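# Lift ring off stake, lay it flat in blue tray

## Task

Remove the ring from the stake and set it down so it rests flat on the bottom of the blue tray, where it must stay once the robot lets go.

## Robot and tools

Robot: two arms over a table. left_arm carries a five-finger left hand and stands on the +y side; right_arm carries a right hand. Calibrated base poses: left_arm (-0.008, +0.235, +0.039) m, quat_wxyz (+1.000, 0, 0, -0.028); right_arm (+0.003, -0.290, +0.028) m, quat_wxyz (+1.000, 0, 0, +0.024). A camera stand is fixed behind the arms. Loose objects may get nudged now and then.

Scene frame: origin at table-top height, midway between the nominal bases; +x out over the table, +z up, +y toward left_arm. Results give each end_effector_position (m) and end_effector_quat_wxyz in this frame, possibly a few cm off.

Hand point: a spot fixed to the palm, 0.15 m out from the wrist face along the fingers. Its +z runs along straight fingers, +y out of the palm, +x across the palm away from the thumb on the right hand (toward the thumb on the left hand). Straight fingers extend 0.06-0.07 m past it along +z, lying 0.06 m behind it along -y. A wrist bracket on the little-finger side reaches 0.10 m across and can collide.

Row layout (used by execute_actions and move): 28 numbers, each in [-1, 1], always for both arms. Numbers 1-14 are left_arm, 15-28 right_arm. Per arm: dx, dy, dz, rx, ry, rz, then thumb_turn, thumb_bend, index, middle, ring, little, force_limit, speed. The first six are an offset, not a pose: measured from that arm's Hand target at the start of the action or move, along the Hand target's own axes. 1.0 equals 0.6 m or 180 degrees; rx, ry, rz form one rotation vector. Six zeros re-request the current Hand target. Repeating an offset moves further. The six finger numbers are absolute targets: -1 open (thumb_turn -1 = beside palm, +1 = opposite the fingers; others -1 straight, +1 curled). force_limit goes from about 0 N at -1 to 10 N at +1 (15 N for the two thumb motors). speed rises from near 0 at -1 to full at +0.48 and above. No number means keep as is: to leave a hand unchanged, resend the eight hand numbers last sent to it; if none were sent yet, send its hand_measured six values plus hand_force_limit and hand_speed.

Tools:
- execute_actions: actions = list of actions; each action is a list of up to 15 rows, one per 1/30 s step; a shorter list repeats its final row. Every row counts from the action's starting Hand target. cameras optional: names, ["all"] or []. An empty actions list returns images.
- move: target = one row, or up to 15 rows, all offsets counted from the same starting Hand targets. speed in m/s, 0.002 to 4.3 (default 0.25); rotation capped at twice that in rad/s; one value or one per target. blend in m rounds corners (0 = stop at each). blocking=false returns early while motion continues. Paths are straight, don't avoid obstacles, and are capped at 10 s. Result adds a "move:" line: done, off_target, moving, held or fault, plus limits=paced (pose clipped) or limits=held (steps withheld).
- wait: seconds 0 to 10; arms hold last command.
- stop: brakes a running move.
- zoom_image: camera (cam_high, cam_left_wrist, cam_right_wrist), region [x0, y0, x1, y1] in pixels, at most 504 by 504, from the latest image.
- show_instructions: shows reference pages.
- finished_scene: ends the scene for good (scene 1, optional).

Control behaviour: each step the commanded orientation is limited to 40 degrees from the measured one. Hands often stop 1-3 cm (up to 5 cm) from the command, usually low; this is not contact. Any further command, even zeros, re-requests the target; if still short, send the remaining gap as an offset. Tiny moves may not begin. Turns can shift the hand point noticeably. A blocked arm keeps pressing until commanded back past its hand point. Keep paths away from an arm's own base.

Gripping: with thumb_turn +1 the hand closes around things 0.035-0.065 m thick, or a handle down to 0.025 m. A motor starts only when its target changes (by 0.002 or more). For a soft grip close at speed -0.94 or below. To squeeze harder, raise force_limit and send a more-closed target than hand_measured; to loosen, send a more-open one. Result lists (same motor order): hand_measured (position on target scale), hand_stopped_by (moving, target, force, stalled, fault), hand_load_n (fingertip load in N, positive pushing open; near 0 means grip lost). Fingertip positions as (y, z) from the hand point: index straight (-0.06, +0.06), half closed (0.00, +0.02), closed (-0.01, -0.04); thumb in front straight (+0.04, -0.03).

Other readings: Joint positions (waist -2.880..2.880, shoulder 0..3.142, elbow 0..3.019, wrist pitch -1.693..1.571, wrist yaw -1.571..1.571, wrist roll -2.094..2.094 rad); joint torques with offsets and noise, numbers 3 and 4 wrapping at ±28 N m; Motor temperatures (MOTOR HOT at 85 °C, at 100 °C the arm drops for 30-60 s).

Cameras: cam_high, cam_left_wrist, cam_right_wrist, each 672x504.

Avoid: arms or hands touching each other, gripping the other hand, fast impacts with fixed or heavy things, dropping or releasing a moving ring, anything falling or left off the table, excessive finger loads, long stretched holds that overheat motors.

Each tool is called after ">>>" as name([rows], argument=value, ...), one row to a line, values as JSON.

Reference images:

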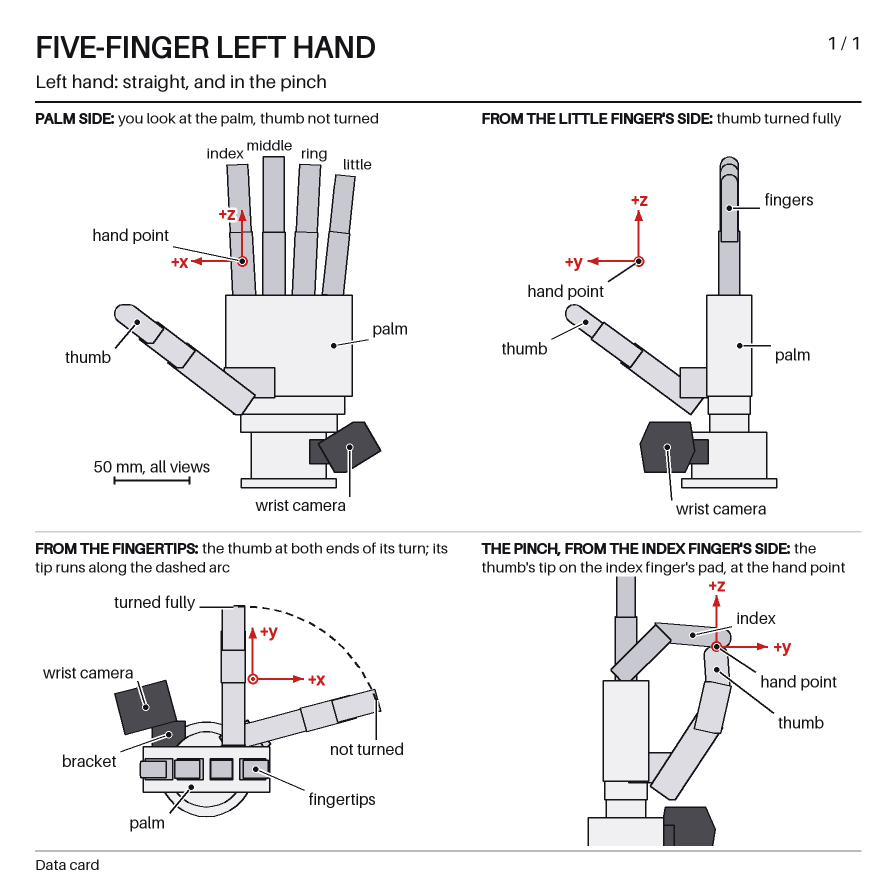

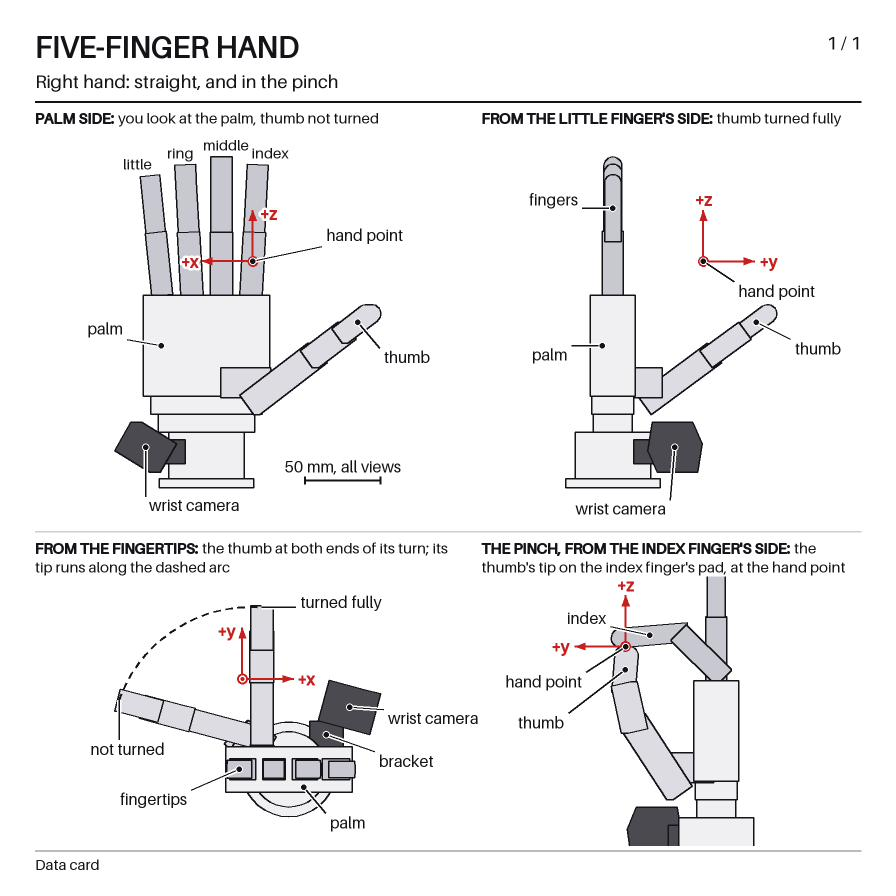

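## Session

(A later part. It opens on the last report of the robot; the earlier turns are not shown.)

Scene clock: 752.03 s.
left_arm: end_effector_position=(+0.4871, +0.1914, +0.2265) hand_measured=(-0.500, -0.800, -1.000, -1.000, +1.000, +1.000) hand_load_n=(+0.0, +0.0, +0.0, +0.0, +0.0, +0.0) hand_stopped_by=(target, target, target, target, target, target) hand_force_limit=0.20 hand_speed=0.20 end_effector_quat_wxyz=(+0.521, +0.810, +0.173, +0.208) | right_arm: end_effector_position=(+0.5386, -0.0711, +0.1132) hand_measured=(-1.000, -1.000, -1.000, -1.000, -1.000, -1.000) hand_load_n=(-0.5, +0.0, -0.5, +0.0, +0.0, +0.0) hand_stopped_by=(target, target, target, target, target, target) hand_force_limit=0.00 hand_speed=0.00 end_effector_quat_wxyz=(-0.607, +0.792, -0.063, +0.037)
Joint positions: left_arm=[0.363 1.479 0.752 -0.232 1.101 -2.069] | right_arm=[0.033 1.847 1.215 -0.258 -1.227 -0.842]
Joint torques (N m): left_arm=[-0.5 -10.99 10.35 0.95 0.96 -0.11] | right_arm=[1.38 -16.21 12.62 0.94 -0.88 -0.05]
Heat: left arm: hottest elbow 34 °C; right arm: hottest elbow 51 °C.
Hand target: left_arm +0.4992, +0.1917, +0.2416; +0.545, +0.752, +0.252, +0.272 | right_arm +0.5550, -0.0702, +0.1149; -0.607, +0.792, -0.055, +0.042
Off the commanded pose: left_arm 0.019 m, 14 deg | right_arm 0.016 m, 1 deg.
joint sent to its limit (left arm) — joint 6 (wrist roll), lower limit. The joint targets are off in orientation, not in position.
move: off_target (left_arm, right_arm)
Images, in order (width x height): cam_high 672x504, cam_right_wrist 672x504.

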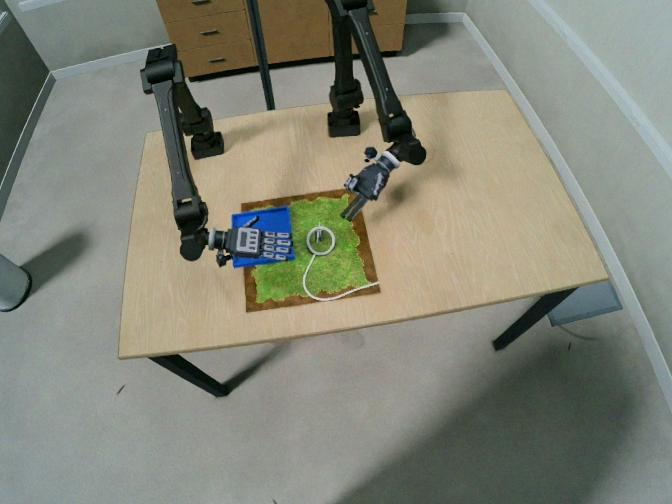

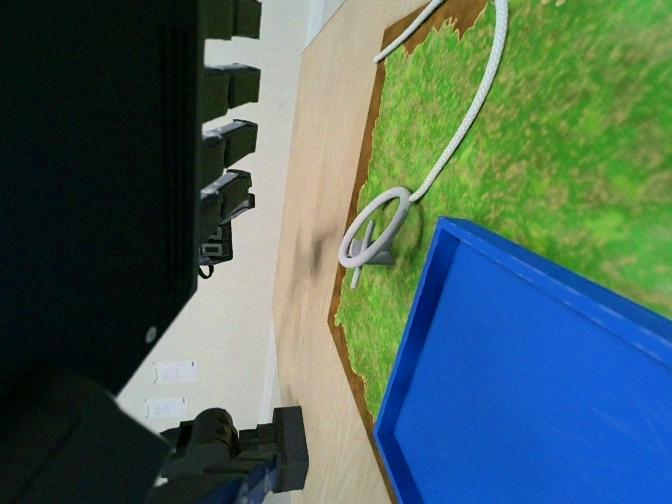

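>>> move(target=[-0.1197,-0.191,0.0153,0.0173,-0.0626,0.0406,-0.5,-0.8,-1,1.0,1,1,0.2,0.2,0,0,0,0,0,0,-1,-1,-1,-1,-1,-1,0,0], speed=0.15, cameras=["cam_high","cam_right_wrist"])

>>> zoom_image(camera="cam_high", region=[300, 180, 380, 260])

>>> zoom_image(camera="cam_right_wrist", region=[240, 150, 430, 330])

Scene clock: 757.30 s.
left_arm: end_effector_position=(+0.4465, +0.1747, +0.1285) hand_measured=(-0.500, -0.800, -1.000, +1.000, +1.000, +1.000) hand_load_n=(+0.0, +0.0, +0.0, +0.0, +0.0, +0.0) hand_stopped_by=(target, target, target, target, target, target) hand_force_limit=0.20 hand_speed=0.20 end_effector_quat_wxyz=(+0.523, +0.806, +0.148, +0.233) | right_arm: end_effector_position=(+0.5386, -0.0711, +0.1132) hand_measured=(-1.000, -1.000, -1.000, -1.000, -1.000, -1.000) hand_load_n=(+0.0, +0.0, +0.0, +0.0, +0.0, +0.0) hand_stopped_by=(target, target, target, target, target, target) hand_force_limit=0.00 hand_speed=0.00 end_effector_quat_wxyz=(-0.607, +0.792, -0.063, +0.037)
Joint positions: left_arm=[0.355 1.687 0.551 0.247 1.111 -2.069] | right_arm=[0.033 1.847 1.215 -0.258 -1.227 -0.842]
Joint torques (N m): left_arm=[-1.26 -9.17 3.93 1.94 0.91 -0.11] | right_arm=[1.67 -16.73 12.34 0.88 -0.9 -0.03]
Heat: left arm: hottest elbow 34 °C; right arm: hottest elbow 51 °C.
Hand target: left_arm +0.4438, +0.1687, +0.1200; +0.528, +0.804, +0.156, +0.224 | right_arm +0.5550, -0.0702, +0.1149; -0.607, +0.792, -0.055, +0.042
Off the commanded pose: left_arm 0.011 m, 2 deg | right_arm 0.016 m, 1 deg.
joint sent to its limit (left arm) — joint 6 (wrist roll), lower limit. The joint targets still meet the commanded pose.
move: off_target (left_arm, right_arm)
Images, in order (width x height): cam_high 672x504, cam_right_wrist 672x504.

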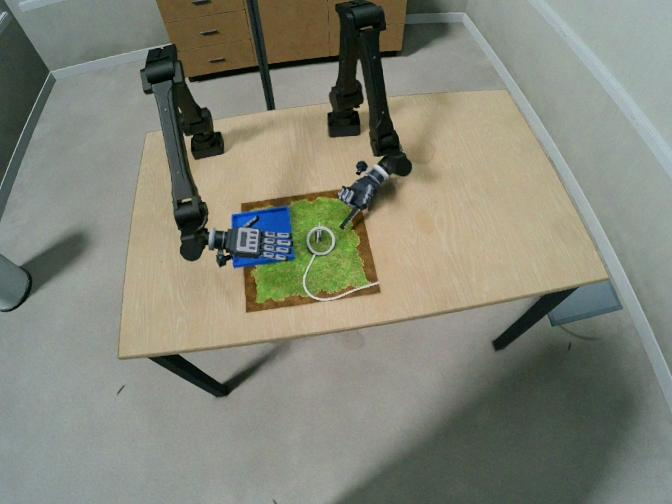

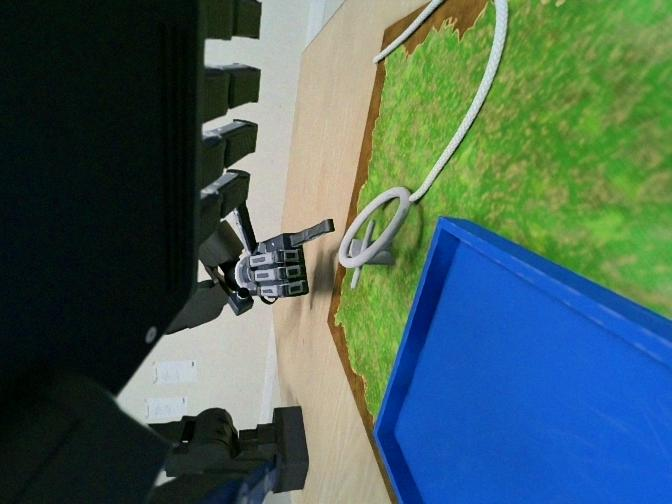

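Scaled by 6.300 from the camera's 672x504 image, which has a finer 960x720 frame.

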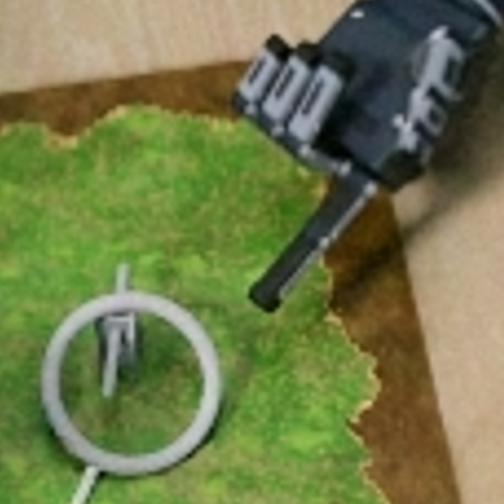

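Scaled by 2.653 from the camera's 672x504 image, which has a finer 960x720 frame.

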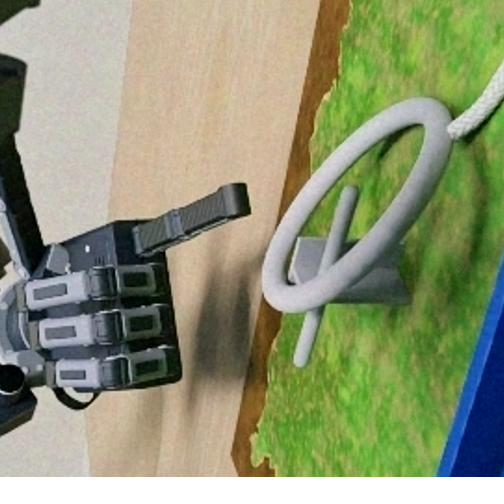

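>>> move(target=[-0.0105,-0.0483,0.0537,0,0,0,0.9,-0.8,-1,1.0,1,1,0.2,0.2,0,0,0,0,0,0,-1,-1,-1,-1,-1,-1,0,0], speed=0.1, cameras=["cam_high","cam_right_wrist"])

>>> zoom_image(camera="cam_high", region=[300, 200, 360, 260])

>>> zoom_image(camera="cam_right_wrist", region=[260, 150, 430, 320])

Scene clock: 760.30 s.
left_arm: end_effector_position=(+0.4471, +0.1551, +0.0874) hand_measured=(+0.900, -0.800, -1.000, +1.000, +1.000, +1.000) hand_load_n=(+0.0, +0.0, -1.0, +0.0, +0.0, +0.0) hand_stopped_by=(target, target, target, target, target, target) hand_force_limit=0.20 hand_speed=0.20 end_effector_quat_wxyz=(+0.522, +0.813, +0.138, +0.215) | right_arm: end_effector_position=(+0.5386, -0.0711, +0.1132) hand_measured=(-1.000, -1.000, -1.000, -1.000, -1.000, -1.000) hand_load_n=(-0.5, +0.0, +0.0, +0.0, +0.0, +0.0) hand_stopped_by=(target, target, target, target, target, target) hand_force_limit=0.00 hand_speed=0.00 end_effector_quat_wxyz=(-0.607, +0.792, -0.063, +0.037)
Joint positions: left_arm=[0.307 1.824 0.56 0.358 1.094 -2.07] | right_arm=[0.033 1.847 1.215 -0.258 -1.227 -0.842]
Joint torques (N m): left_arm=[-1.08 -9.76 5.29 1.78 0.54 -0.11] | right_arm=[1.61 -16.85 12.55 0.96 -0.97 0]
Heat: left arm: hottest elbow 34 °C; right arm: hottest elbow 51 °C.
Hand target: left_arm +0.4548, +0.1518, +0.0810; +0.528, +0.804, +0.156, +0.223 | right_arm +0.5550, -0.0702, +0.1149; -0.607, +0.792, -0.055, +0.042
Off the commanded pose: left_arm 0.011 m, 3 deg | right_arm 0.016 m, 1 deg.
joint sent to its limit (left arm) — joint 6 (wrist roll), lower limit. The joint targets are off in orientation, not in position.
move: off_target (left_arm, right_arm)
Images, in order (width x height): cam_high 672x504, cam_right_wrist 672x504.

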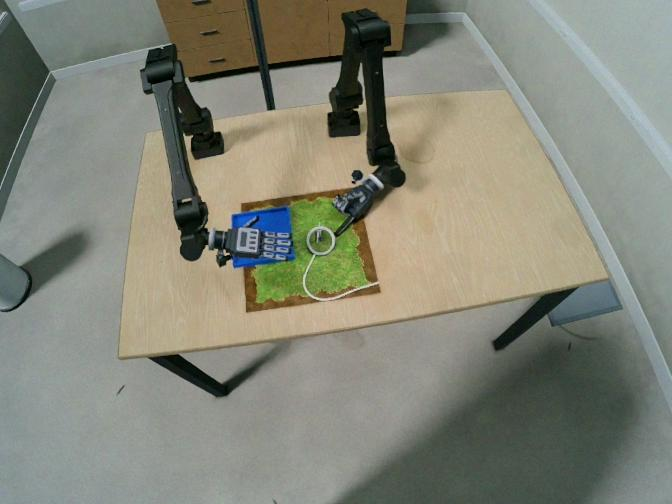

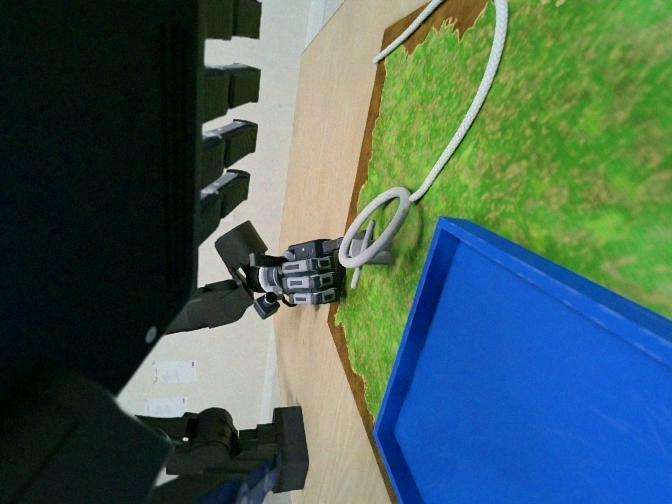

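Scaled by 8.400 from the camera's 672x504 image, which has a finer 960x720 frame.

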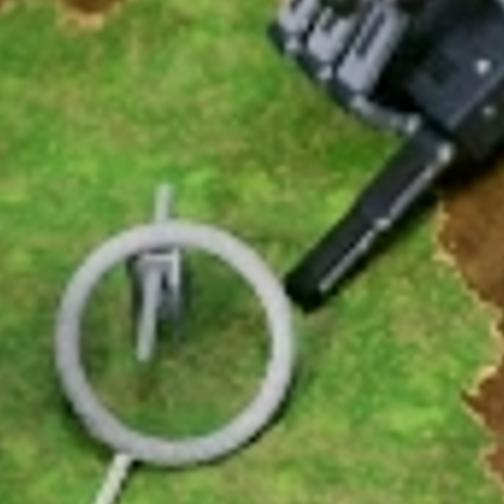

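Scaled by 2.965 from the camera's 672x504 image, which has a finer 960x720 frame.

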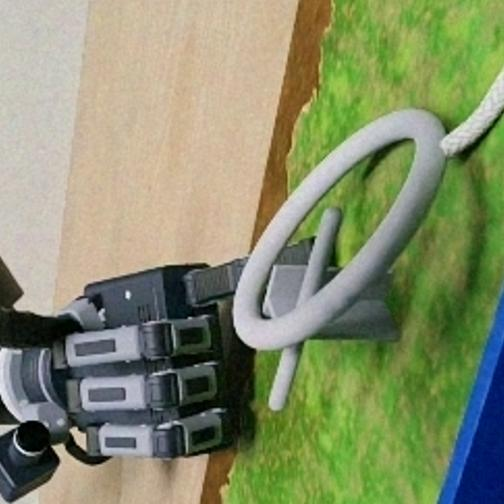

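>>> move(target=[0.004,0.0145,0.0122,-0.044,0,0,0.9,-0.8,-1,1.0,1,1,0.2,0.2,0,0,0,0,0,0,-1,-1,-1,-1,-1,-1,0,0], speed=0.05, cameras=["cam_high","cam_right_wrist"])

>>> zoom_image(camera="cam_high", region=[300, 205, 350, 255])

>>> zoom_image(camera="cam_right_wrist", region=[290, 170, 430, 310])

Scene clock: 766.77 s.
left_arm: end_effector_position=(+0.4540, +0.1480, +0.0914) hand_measured=(+0.900, -0.800, -1.000, +1.000, +1.000, +1.000) hand_load_n=(+0.0, +0.0, +0.0, +0.0, +0.0, +0.0) hand_stopped_by=(target, target, target, target, target, target) hand_force_limit=0.20 hand_speed=0.20 end_effector_quat_wxyz=(+0.563, +0.793, +0.104, +0.208) | right_arm: end_effector_position=(+0.5386, -0.0711, +0.1132) hand_measured=(-1.000, -1.000, -1.000, -1.000, -1.000, -1.000) hand_load_n=(+0.0, +0.0, +0.0, +0.0, +0.0, +0.0) hand_stopped_by=(target, target, target, target, target, target) hand_force_limit=0.00 hand_speed=0.00 end_effector_quat_wxyz=(-0.607, +0.792, -0.063, +0.037)
Joint positions: left_arm=[0.298 1.897 0.614 0.4 1.2 -2.07] | right_arm=[0.033 1.847 1.215 -0.258 -1.227 -0.842]
Joint torques (N m): left_arm=[-1.03 -10.75 5.08 1.87 0.96 -0.1] | right_arm=[1.49 -16.97 12.64 0.88 -0.94 0]
Heat: left arm: hottest elbow 33 °C; right arm: hottest elbow 51 °C.
Hand target: left_arm +0.4609, +0.1439, +0.0871; +0.583, +0.766, +0.140, +0.234 | right_arm +0.5550, -0.0702, +0.1149; -0.607, +0.792, -0.055, +0.042
Off the commanded pose: left_arm 0.009 m, 6 deg | right_arm 0.016 m, 1 deg.
joint sent to its limit (left arm) — joint 6 (wrist roll), lower limit. The joint targets are off in orientation, not in position.
move: off_target (left_arm, right_arm)
Images, in order (width x height): cam_high 672x504, cam_right_wrist 672x504.

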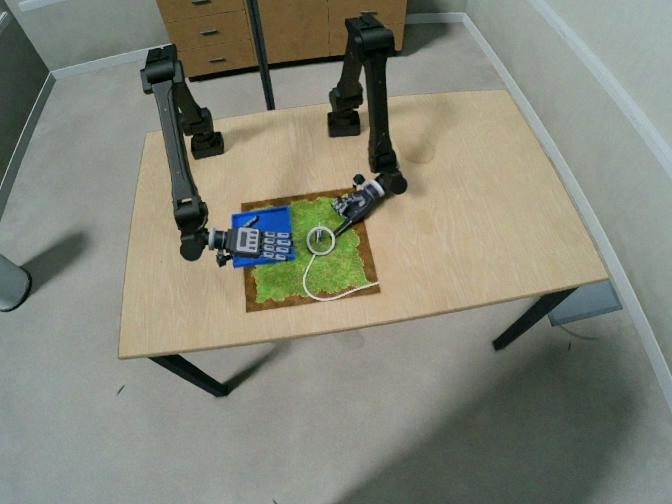

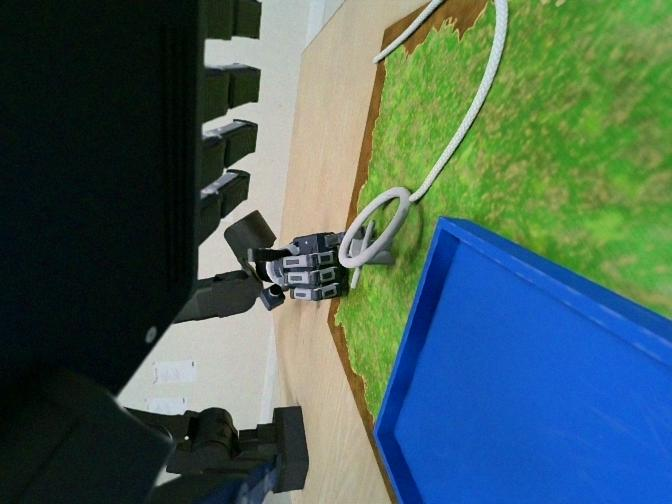

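Scaled by 10.080 from the camera's 672x504 image, which has a finer 960x720 frame.

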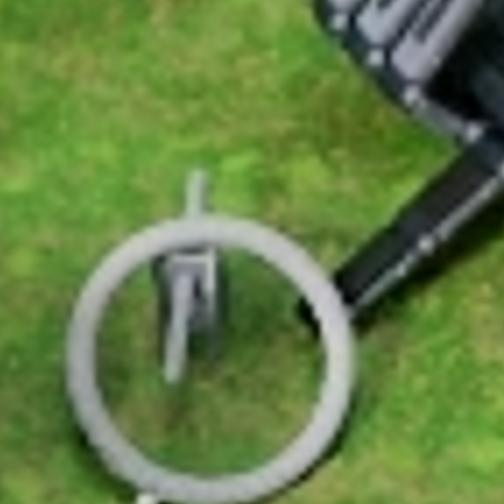

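Scaled by 3.600 from the camera's 672x504 image, which has a finer 960x720 frame.

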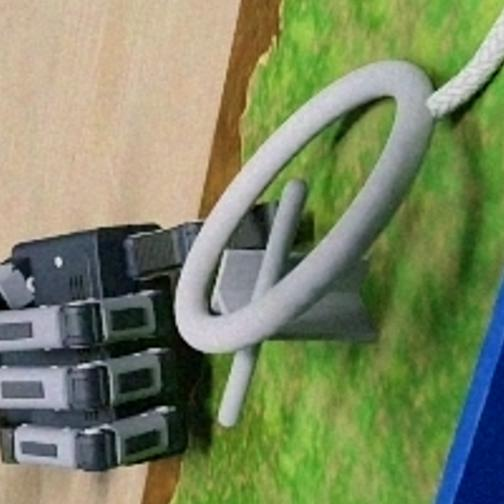

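>>> move(target=[0.0034,0.0094,0.0457,0,0,0,0.9,-0.8,-1,1.0,1,1,0.2,0.2,0,0,0,0,0,0,-1,-1,-1,-1,-1,-1,0,0], speed=0.05, cameras=["cam_high","cam_right_wrist"])

>>> zoom_image(camera="cam_high", region=[300, 205, 350, 255])

>>> zoom_image(camera="cam_right_wrist", region=[290, 170, 430, 310])

Scene clock: 769.90 s.
left_arm: end_effector_position=(+0.4689, +0.1253, +0.0927) hand_measured=(+0.900, -0.800, -1.000, +1.000, +1.000, +1.000) hand_load_n=(+0.0, +0.0, +0.0, +0.0, +0.0, +0.0) hand_stopped_by=(target, target, target, target, target, target) hand_force_limit=0.20 hand_speed=0.20 end_effector_quat_wxyz=(+0.556, +0.802, +0.081, +0.203) | right_arm: end_effector_position=(+0.5386, -0.0711, +0.1132) hand_measured=(-1.000, -1.000, -1.000, -1.000, -1.000, -1.000) hand_load_n=(+0.0, +0.0, +0.0, +0.0, +0.0, +0.0) hand_stopped_by=(target, target, target, target, target, target) hand_force_limit=0.00 hand_speed=0.00 end_effector_quat_wxyz=(-0.607, +0.792, -0.063, +0.037)
Joint positions: left_arm=[0.238 1.901 0.659 0.379 1.167 -2.07] | right_arm=[0.033 1.847 1.215 -0.258 -1.227 -0.842]
Joint torques (N m): left_arm=[-1.03 -11.34 5.74 1.14 0.77 -0.11] | right_arm=[0.97 -16.56 12.7 0.92 -0.97 -0.01]
Heat: left arm: hottest elbow 33 °C; right arm: hottest elbow 51 °C.
Hand target: left_arm +0.4766, +0.1207, +0.0870; +0.582, +0.766, +0.141, +0.234 | right_arm +0.5550, -0.0702, +0.1149; -0.607, +0.792, -0.055, +0.042
Off the commanded pose: left_arm 0.011 m, 9 deg | right_arm 0.016 m, 1 deg.
joint sent to its limit (left arm) — joint 6 (wrist roll), lower limit. The joint targets are off in orientation, not in position.
move: off_target (left_arm, right_arm)
Images, in order (width x height): cam_high 672x504, cam_right_wrist 672x504.

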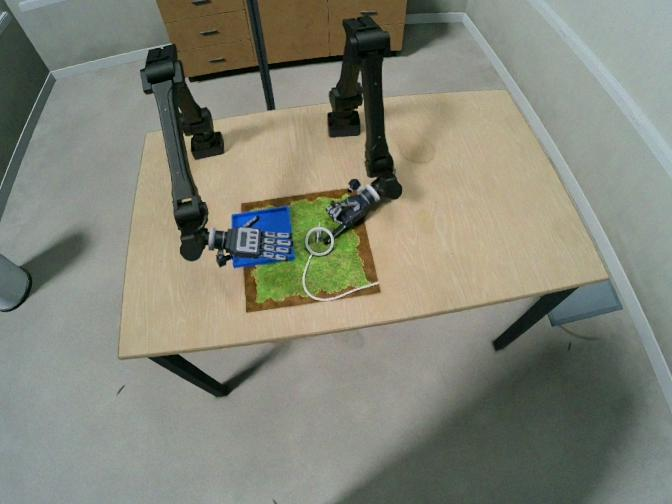

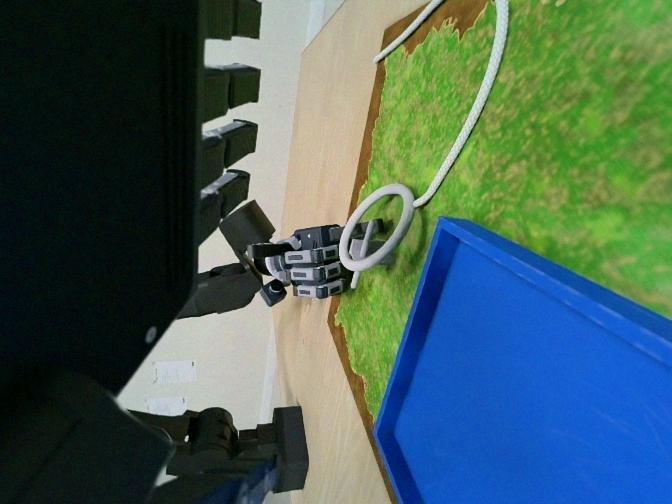

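Scaled by 10.080 from the camera's 672x504 image, which has a finer 960x720 frame.

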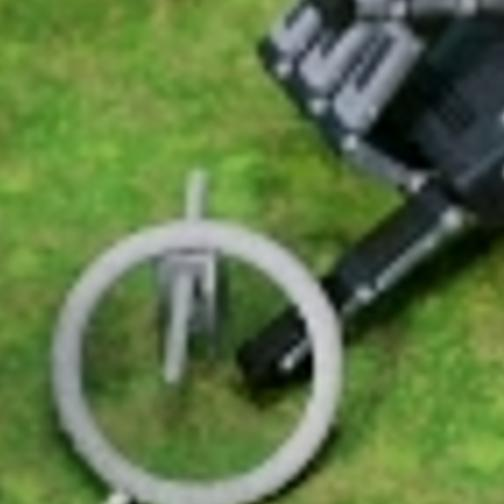

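Scaled by 3.600 from the camera's 672x504 image, which has a finer 960x720 frame.

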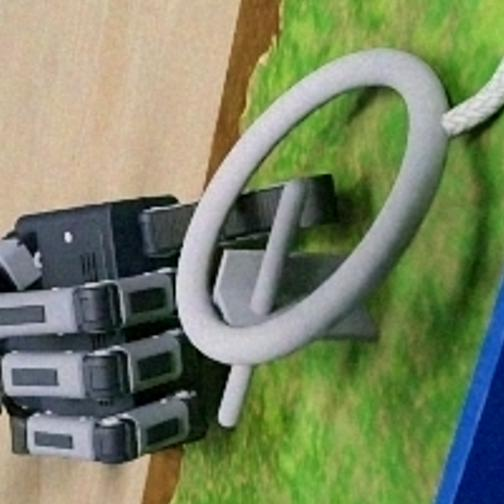

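>>> move([
  [0.001,0.0034,0.0164,0,0,0,0.9,-0.8,-1,1.0,1,1,0.2,0.0,0,0,0,0,0,0,-1,-1,-1,-1,-1,-1,0,0],
  [0.001,0.0034,0.0164,0,0,0,0.9,-0.8,-0.5,1.0,1,1,0.0,-0.4,0,0,0,0,0,0,-1,-1,-1,-1,-1,-1,0,0],
], speed=0.05, cameras=["cam_high","cam_right_wrist"])

>>> zoom_image(camera="cam_high", region=[300, 205, 350, 255])

>>> zoom_image(camera="cam_right_wrist", region=[290, 170, 430, 310])

Scene clock: 773.30 s.
left_arm: end_effector_position=(+0.4739, +0.1162, +0.0913) hand_measured=(+0.900, -0.800, -0.500, +1.000, +1.000, +1.000) hand_load_n=(+0.0, +0.0, +0.5, +0.0, +0.0, +0.0) hand_stopped_by=(target, target, target, target, target, target) hand_force_limit=0.00 hand_speed=-0.40 end_effector_quat_wxyz=(+0.554, +0.805, +0.076, +0.198) | right_arm: end_effector_position=(+0.5386, -0.0711, +0.1132) hand_measured=(-1.000, -1.000, -1.000, -1.000, -1.000, -1.000) hand_load_n=(+0.0, +0.0, +0.0, +0.0, +0.0, +0.0) hand_stopped_by=(target, target, target, target, target, target) hand_force_limit=0.00 hand_speed=0.00 end_effector_quat_wxyz=(-0.607, +0.792, -0.063, +0.037)
Joint positions: left_arm=[0.215 1.906 0.677 0.364 1.154 -2.071] | right_arm=[0.033 1.847 1.215 -0.258 -1.227 -0.842]
Joint torques (N m): left_arm=[-0.97 -11.81 5.91 1.16 0.86 -0.11] | right_arm=[2.14 -16.5 12.67 0.9 -0.93 -0.04]
Heat: left arm: hottest elbow 33 °C; right arm: hottest elbow 51 °C.
Hand target: left_arm +0.4820, +0.1122, +0.0869; +0.583, +0.766, +0.141, +0.234 | right_arm +0.5550, -0.0702, +0.1149; -0.607, +0.792, -0.055, +0.042
Off the commanded pose: left_arm 0.010 m, 10 deg | right_arm 0.016 m, 1 deg.
joint sent to its limit (left arm) — joint 6 (wrist roll), lower limit. The joint targets are off in orientation, not in position.
move: off_target (left_arm, right_arm); target 2's new numbers were sent with left_arm's hand 0.011 m and 10 deg from that target
Images, in order (width x height): cam_high 672x504, cam_right_wrist 672x504.

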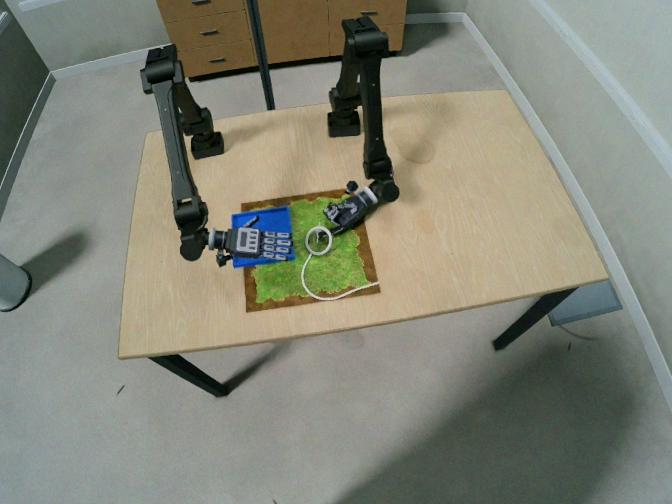

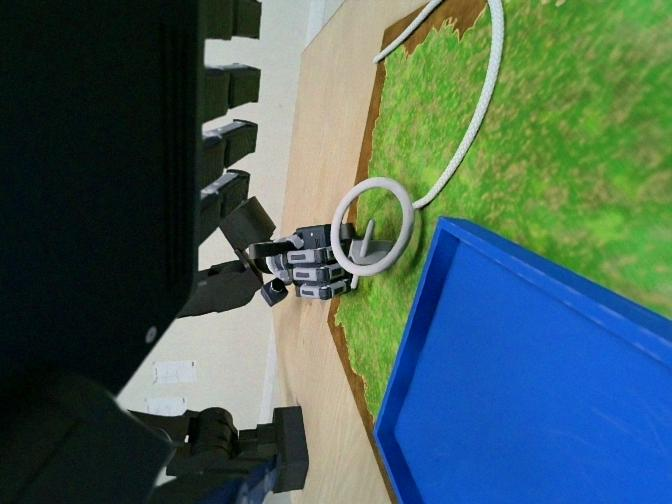

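Scaled by 10.080 from the camera's 672x504 image, which has a finer 960x720 frame.

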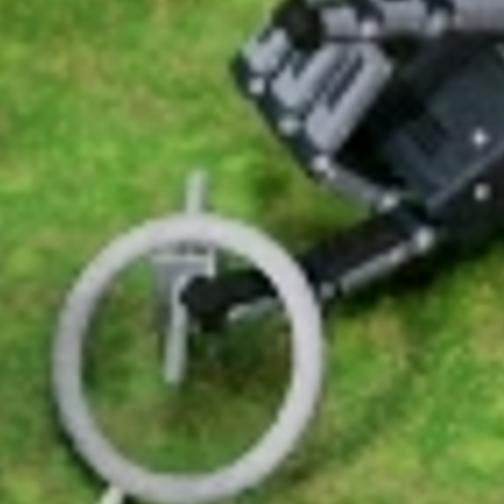

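Scaled by 3.600 from the camera's 672x504 image, which has a finer 960x720 frame.

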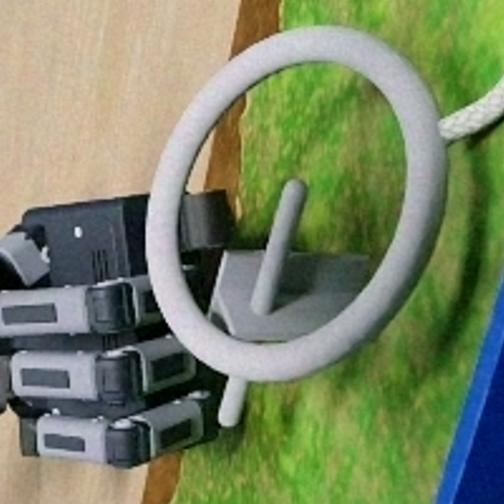

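>>> move([
  [0,0,0,0,0,0,0.9,-0.8,-0.1,1.0,1,1,0.1,-0.4,0,0,0,0,0,0,-1,-1,-1,-1,-1,-1,0,0],
], speed=0.05, cameras=["cam_high","cam_right_wrist"])

>>> zoom_image(camera="cam_high", region=[300, 205, 350, 255])

>>> zoom_image(camera="cam_right_wrist", region=[290, 170, 430, 310])

Scene clock: 774.53 s.
left_arm: end_effector_position=(+0.4739, +0.1161, +0.0904) hand_measured=(+0.900, -0.800, -0.100, +1.000, +1.000, +1.000) hand_load_n=(+0.0, +0.0, +0.5, +0.0, +0.0, +0.0) hand_stopped_by=(target, target, target, target, target, target) hand_force_limit=0.10 hand_speed=-0.40 end_effector_quat_wxyz=(+0.553, +0.805, +0.077, +0.198) | right_arm: end_effector_position=(+0.5386, -0.0711, +0.1132) hand_measured=(-1.000, -1.000, -1.000, -1.000, -1.000, -1.000) hand_load_n=(+0.0, +0.0, -0.5, +0.0, +0.0, +0.0) hand_stopped_by=(target, target, target, target, target, target) hand_force_limit=0.00 hand_speed=0.00 end_effector_quat_wxyz=(-0.607, +0.792, -0.063, +0.037)
Joint positions: left_arm=[0.215 1.907 0.677 0.364 1.153 -2.072] | right_arm=[0.033 1.847 1.215 -0.258 -1.227 -0.842]
Joint torques (N m): left_arm=[-0.85 -11.81 5.91 1.22 0.92 -0.11] | right_arm=[1.73 -15.97 12.7 1.05 -0.97 0]
Heat: left arm: hottest elbow 33 °C; right arm: hottest elbow 51 °C.
Hand target: left_arm +0.4821, +0.1123, +0.0870; +0.583, +0.766, +0.141, +0.234 | right_arm +0.5550, -0.0702, +0.1149; -0.607, +0.792, -0.055, +0.042
Off the commanded pose: left_arm 0.010 m, 10 deg | right_arm 0.016 m, 1 deg.
joint sent to its limit (left arm) — joint 6 (wrist roll), lower limit. The joint targets are off in orientation, not in position.
move: off_target (left_arm, right_arm)
Images, in order (width x height): cam_high 672x504, cam_right_wrist 672x504.

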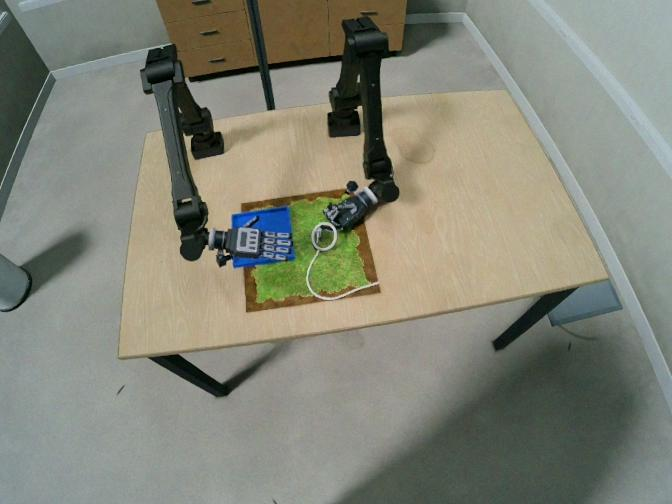

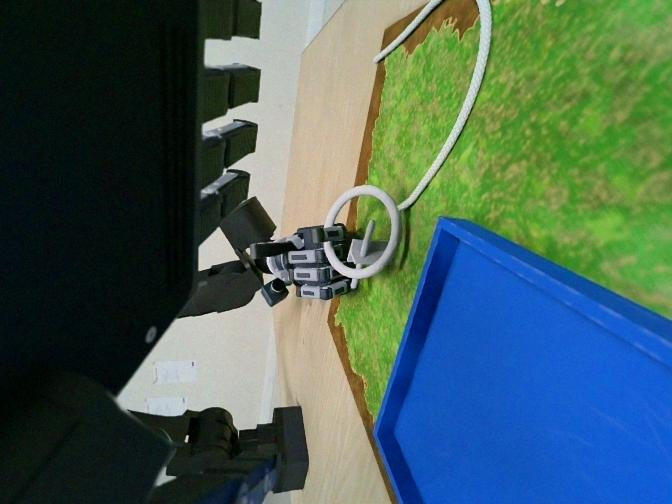

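Scaled by 10.080 from the camera's 672x504 image, which has a finer 960x720 frame.

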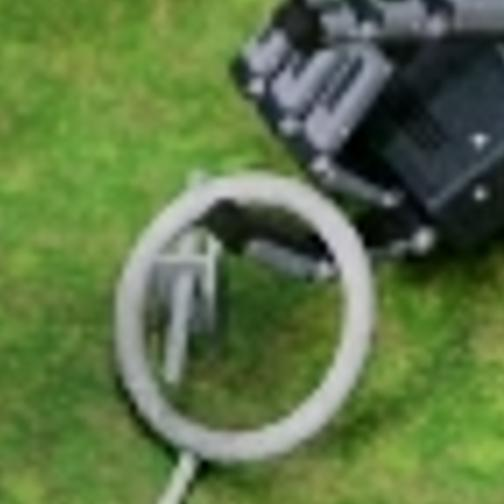

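Scaled by 3.600 from the camera's 672x504 image, which has a finer 960x720 frame.

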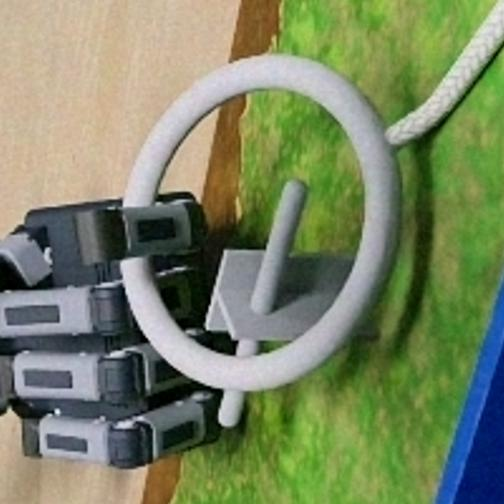

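>>> move([
  [0,0,0,0,0,0,0.9,-0.8,0.4,1.0,1,1,0.0,-0.4,0,0,0,0,0,0,-1,-1,-1,-1,-1,-1,0,0],
  [0,0,0,0,0,0,0.9,0.0,0.4,1.0,1,1,-0.3,-0.4,0,0,0,0,0,0,-1,-1,-1,-1,-1,-1,0,0],
], speed=0.05, cameras=["cam_high","cam_right_wrist"])

>>> zoom_image(camera="cam_high", region=[300, 205, 350, 255])

>>> zoom_image(camera="cam_right_wrist", region=[290, 170, 430, 310])

Scene clock: 776.53 s.
left_arm: end_effector_position=(+0.4728, +0.1137, +0.0893) hand_measured=(+0.900, -0.436, +0.168, +1.000, +1.000, +1.000) hand_load_n=(+2.0, +5.5, +3.0, -2.5, +0.0, +0.0) hand_stopped_by=(target, force, force, target, target, target) hand_force_limit=-0.30 hand_speed=-0.40 end_effector_quat_wxyz=(+0.555, +0.806, +0.076, +0.194) | right_arm: end_effector_position=(+0.5386, -0.0711, +0.1132) hand_measured=(-1.000, -1.000, -1.000, -1.000, -1.000, -1.000) hand_load_n=(+0.0, +0.0, -0.5, +0.0, +0.0, +0.0) hand_stopped_by=(target, target, target, target, target, target) hand_force_limit=0.00 hand_speed=0.00 end_effector_quat_wxyz=(-0.607, +0.792, -0.063, +0.037)
Joint positions: left_arm=[0.21 1.91 0.677 0.362 1.155 -2.072] | right_arm=[0.033 1.847 1.215 -0.258 -1.227 -0.842]
Joint torques (N m): left_arm=[-0.67 -11.93 5.96 1.21 0.84 -0.09] | right_arm=[1.14 -16.85 12.66 0.95 -0.9 -0.05]
Heat: left arm: hottest elbow 33 °C; right arm: hottest elbow 51 °C.
Hand target: left_arm +0.4820, +0.1122, +0.0869; +0.583, +0.766, +0.140, +0.234 | right_arm +0.5550, -0.0702, +0.1149; -0.607, +0.792, -0.055, +0.042
Off the commanded pose: left_arm 0.010 m, 10 deg | right_arm 0.016 m, 1 deg.
joint sent to its limit (left arm) — joint 6 (wrist roll), lower limit. The joint targets are off in orientation, not in position.
move: off_target (left_arm, right_arm); target 2's new numbers were sent with left_arm's hand 0.010 m and 10 deg from that target
Images, in order (width x height): cam_high 672x504, cam_right_wrist 672x504.

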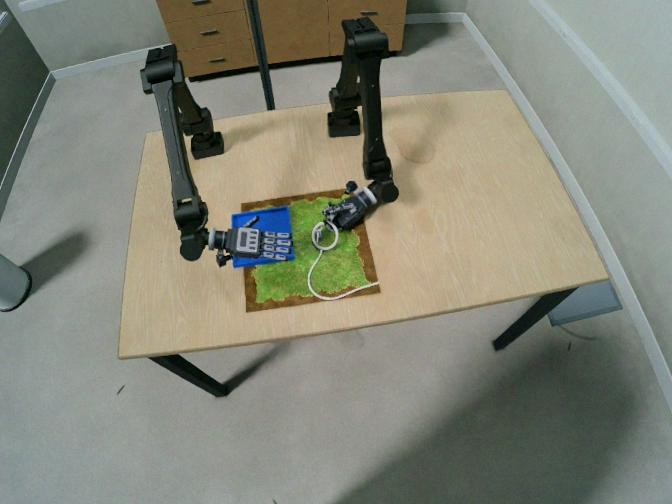

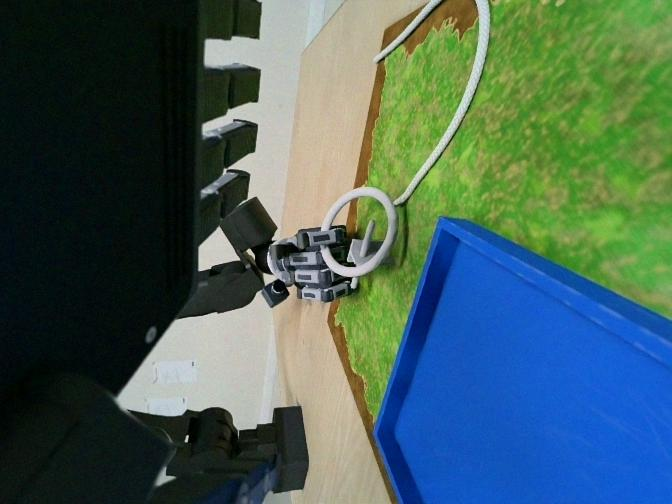

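Scaled by 10.080 from the camera's 672x504 image, which has a finer 960x720 frame.

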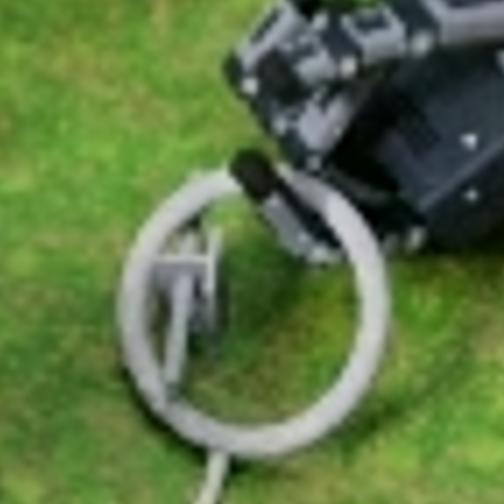

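Scaled by 3.600 from the camera's 672x504 image, which has a finer 960x720 frame.

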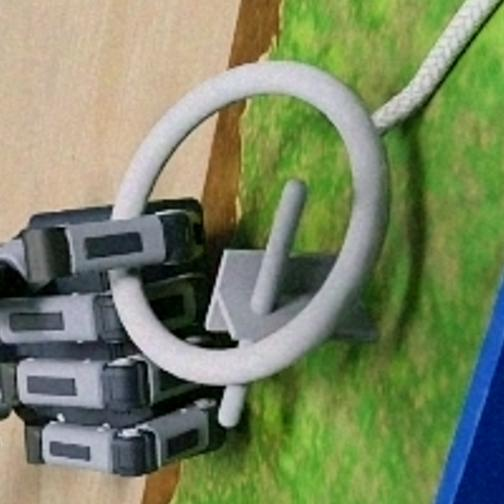

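>>> execute_actions(actions=[])

>>> zoom_image(camera="cam_right_wrist", region=[290, 150, 470, 310])

>>> zoom_image(camera="cam_high", region=[200, 170, 320, 260])

Scene clock: 779.17 s.
left_arm: end_effector_position=(+0.4728, +0.1137, +0.0893) hand_measured=(+0.900, -0.436, +0.168, +1.000, +1.000, +1.000) hand_load_n=(+2.0, +5.5, +3.0, -2.5, +0.0, +0.0) hand_stopped_by=(target, force, force, target, target, target) hand_force_limit=-0.30 hand_speed=-0.40 end_effector_quat_wxyz=(+0.555, +0.806, +0.076, +0.194) | right_arm: end_effector_position=(+0.5386, -0.0711, +0.1132) hand_measured=(-1.000, -1.000, -1.000, -1.000, -1.000, -1.000) hand_load_n=(+0.0, +0.0, +0.0, +0.0, +0.0, +0.0) hand_stopped_by=(target, target, target, target, target, target) hand_force_limit=0.00 hand_speed=0.00 end_effector_quat_wxyz=(-0.607, +0.792, -0.063, +0.037)
Joint positions: left_arm=[0.21 1.91 0.677 0.362 1.155 -2.072] | right_arm=[0.033 1.847 1.215 -0.258 -1.227 -0.842]
Joint velocities: within noise
Joint torques (N m): left_arm=[-0.73 -12.04 6.01 1.25 0.86 -0.11] | right_arm=[1.38 -17.2 12.68 0.92 -0.95 -0.05]
Motor temperatures (°C): left_arm=[28 32 33 27 29 24] | right_arm=[27 35 51 27 29 26]
Heat: left arm: hottest elbow 33 °C; right arm: hottest elbow 51 °C.
Hand target: left_arm +0.4820, +0.1122, +0.0869; +0.583, +0.766, +0.140, +0.234 | right_arm +0.5550, -0.0702, +0.1149; -0.607, +0.792, -0.055, +0.042
Off the commanded pose: left_arm 0.010 m, 10 deg | right_arm 0.016 m, 1 deg.

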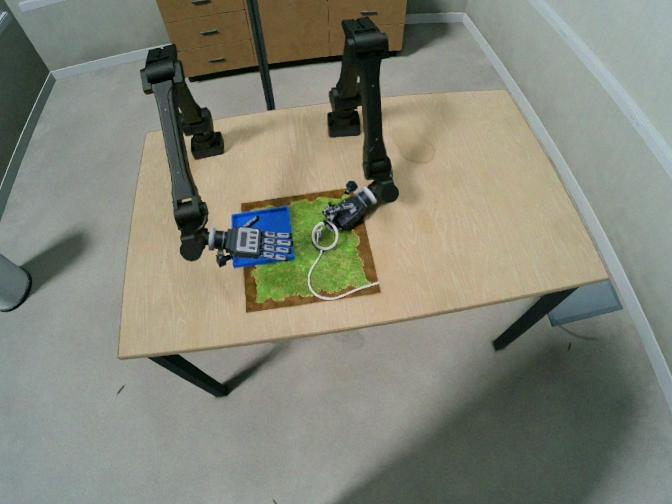

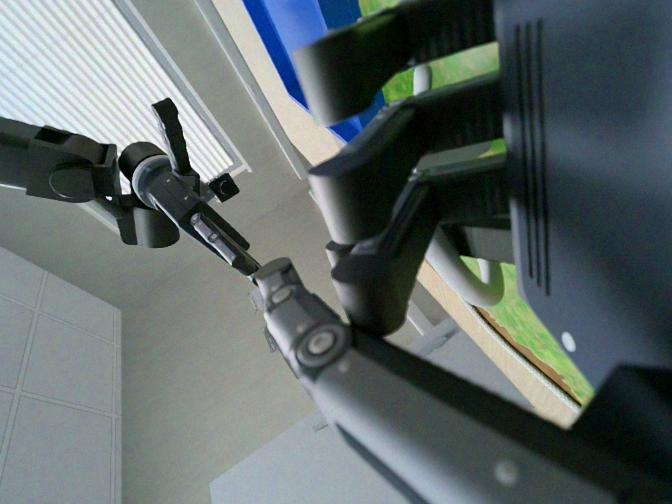

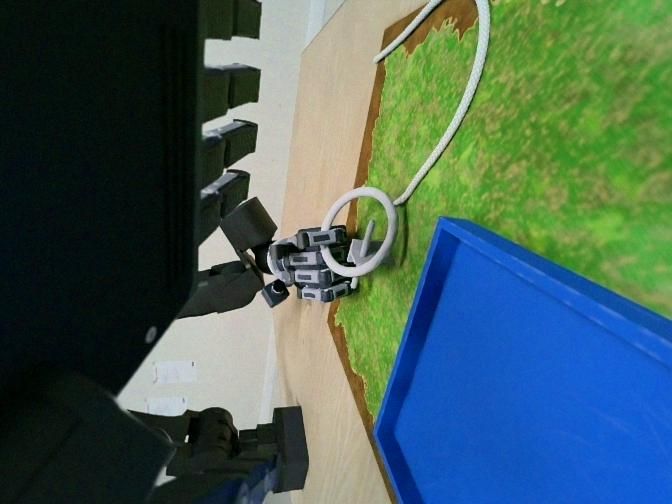

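Scaled by 2.800 from the camera's 672x504 image, which has a finer 960x720 frame.

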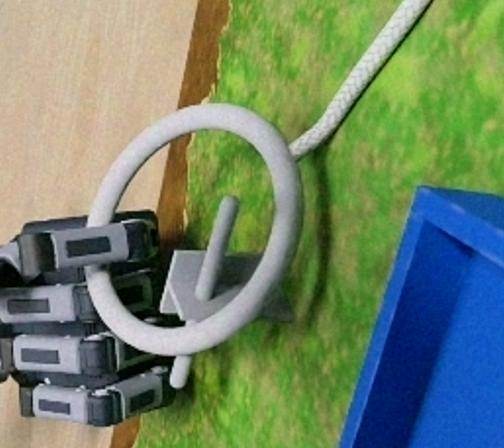

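Scaled by 4.200 from the camera's 672x504 image, which has a finer 960x720 frame.

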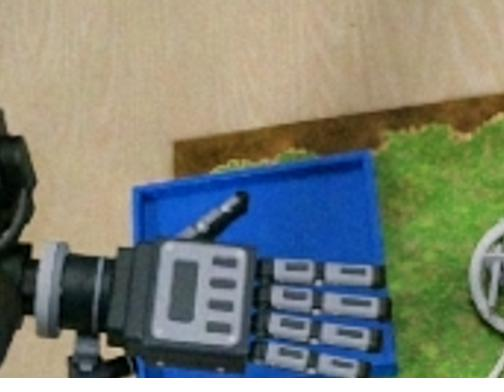

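>>> zoom_image(camera="cam_high", region=[290, 200, 370, 270])

Scaled by 6.300 from the camera's 672x504 image, which has a finer 960x720 frame.

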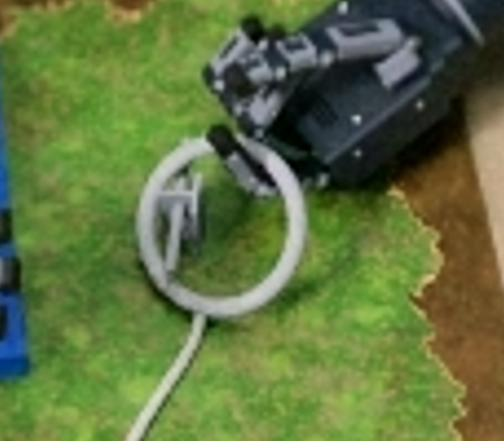

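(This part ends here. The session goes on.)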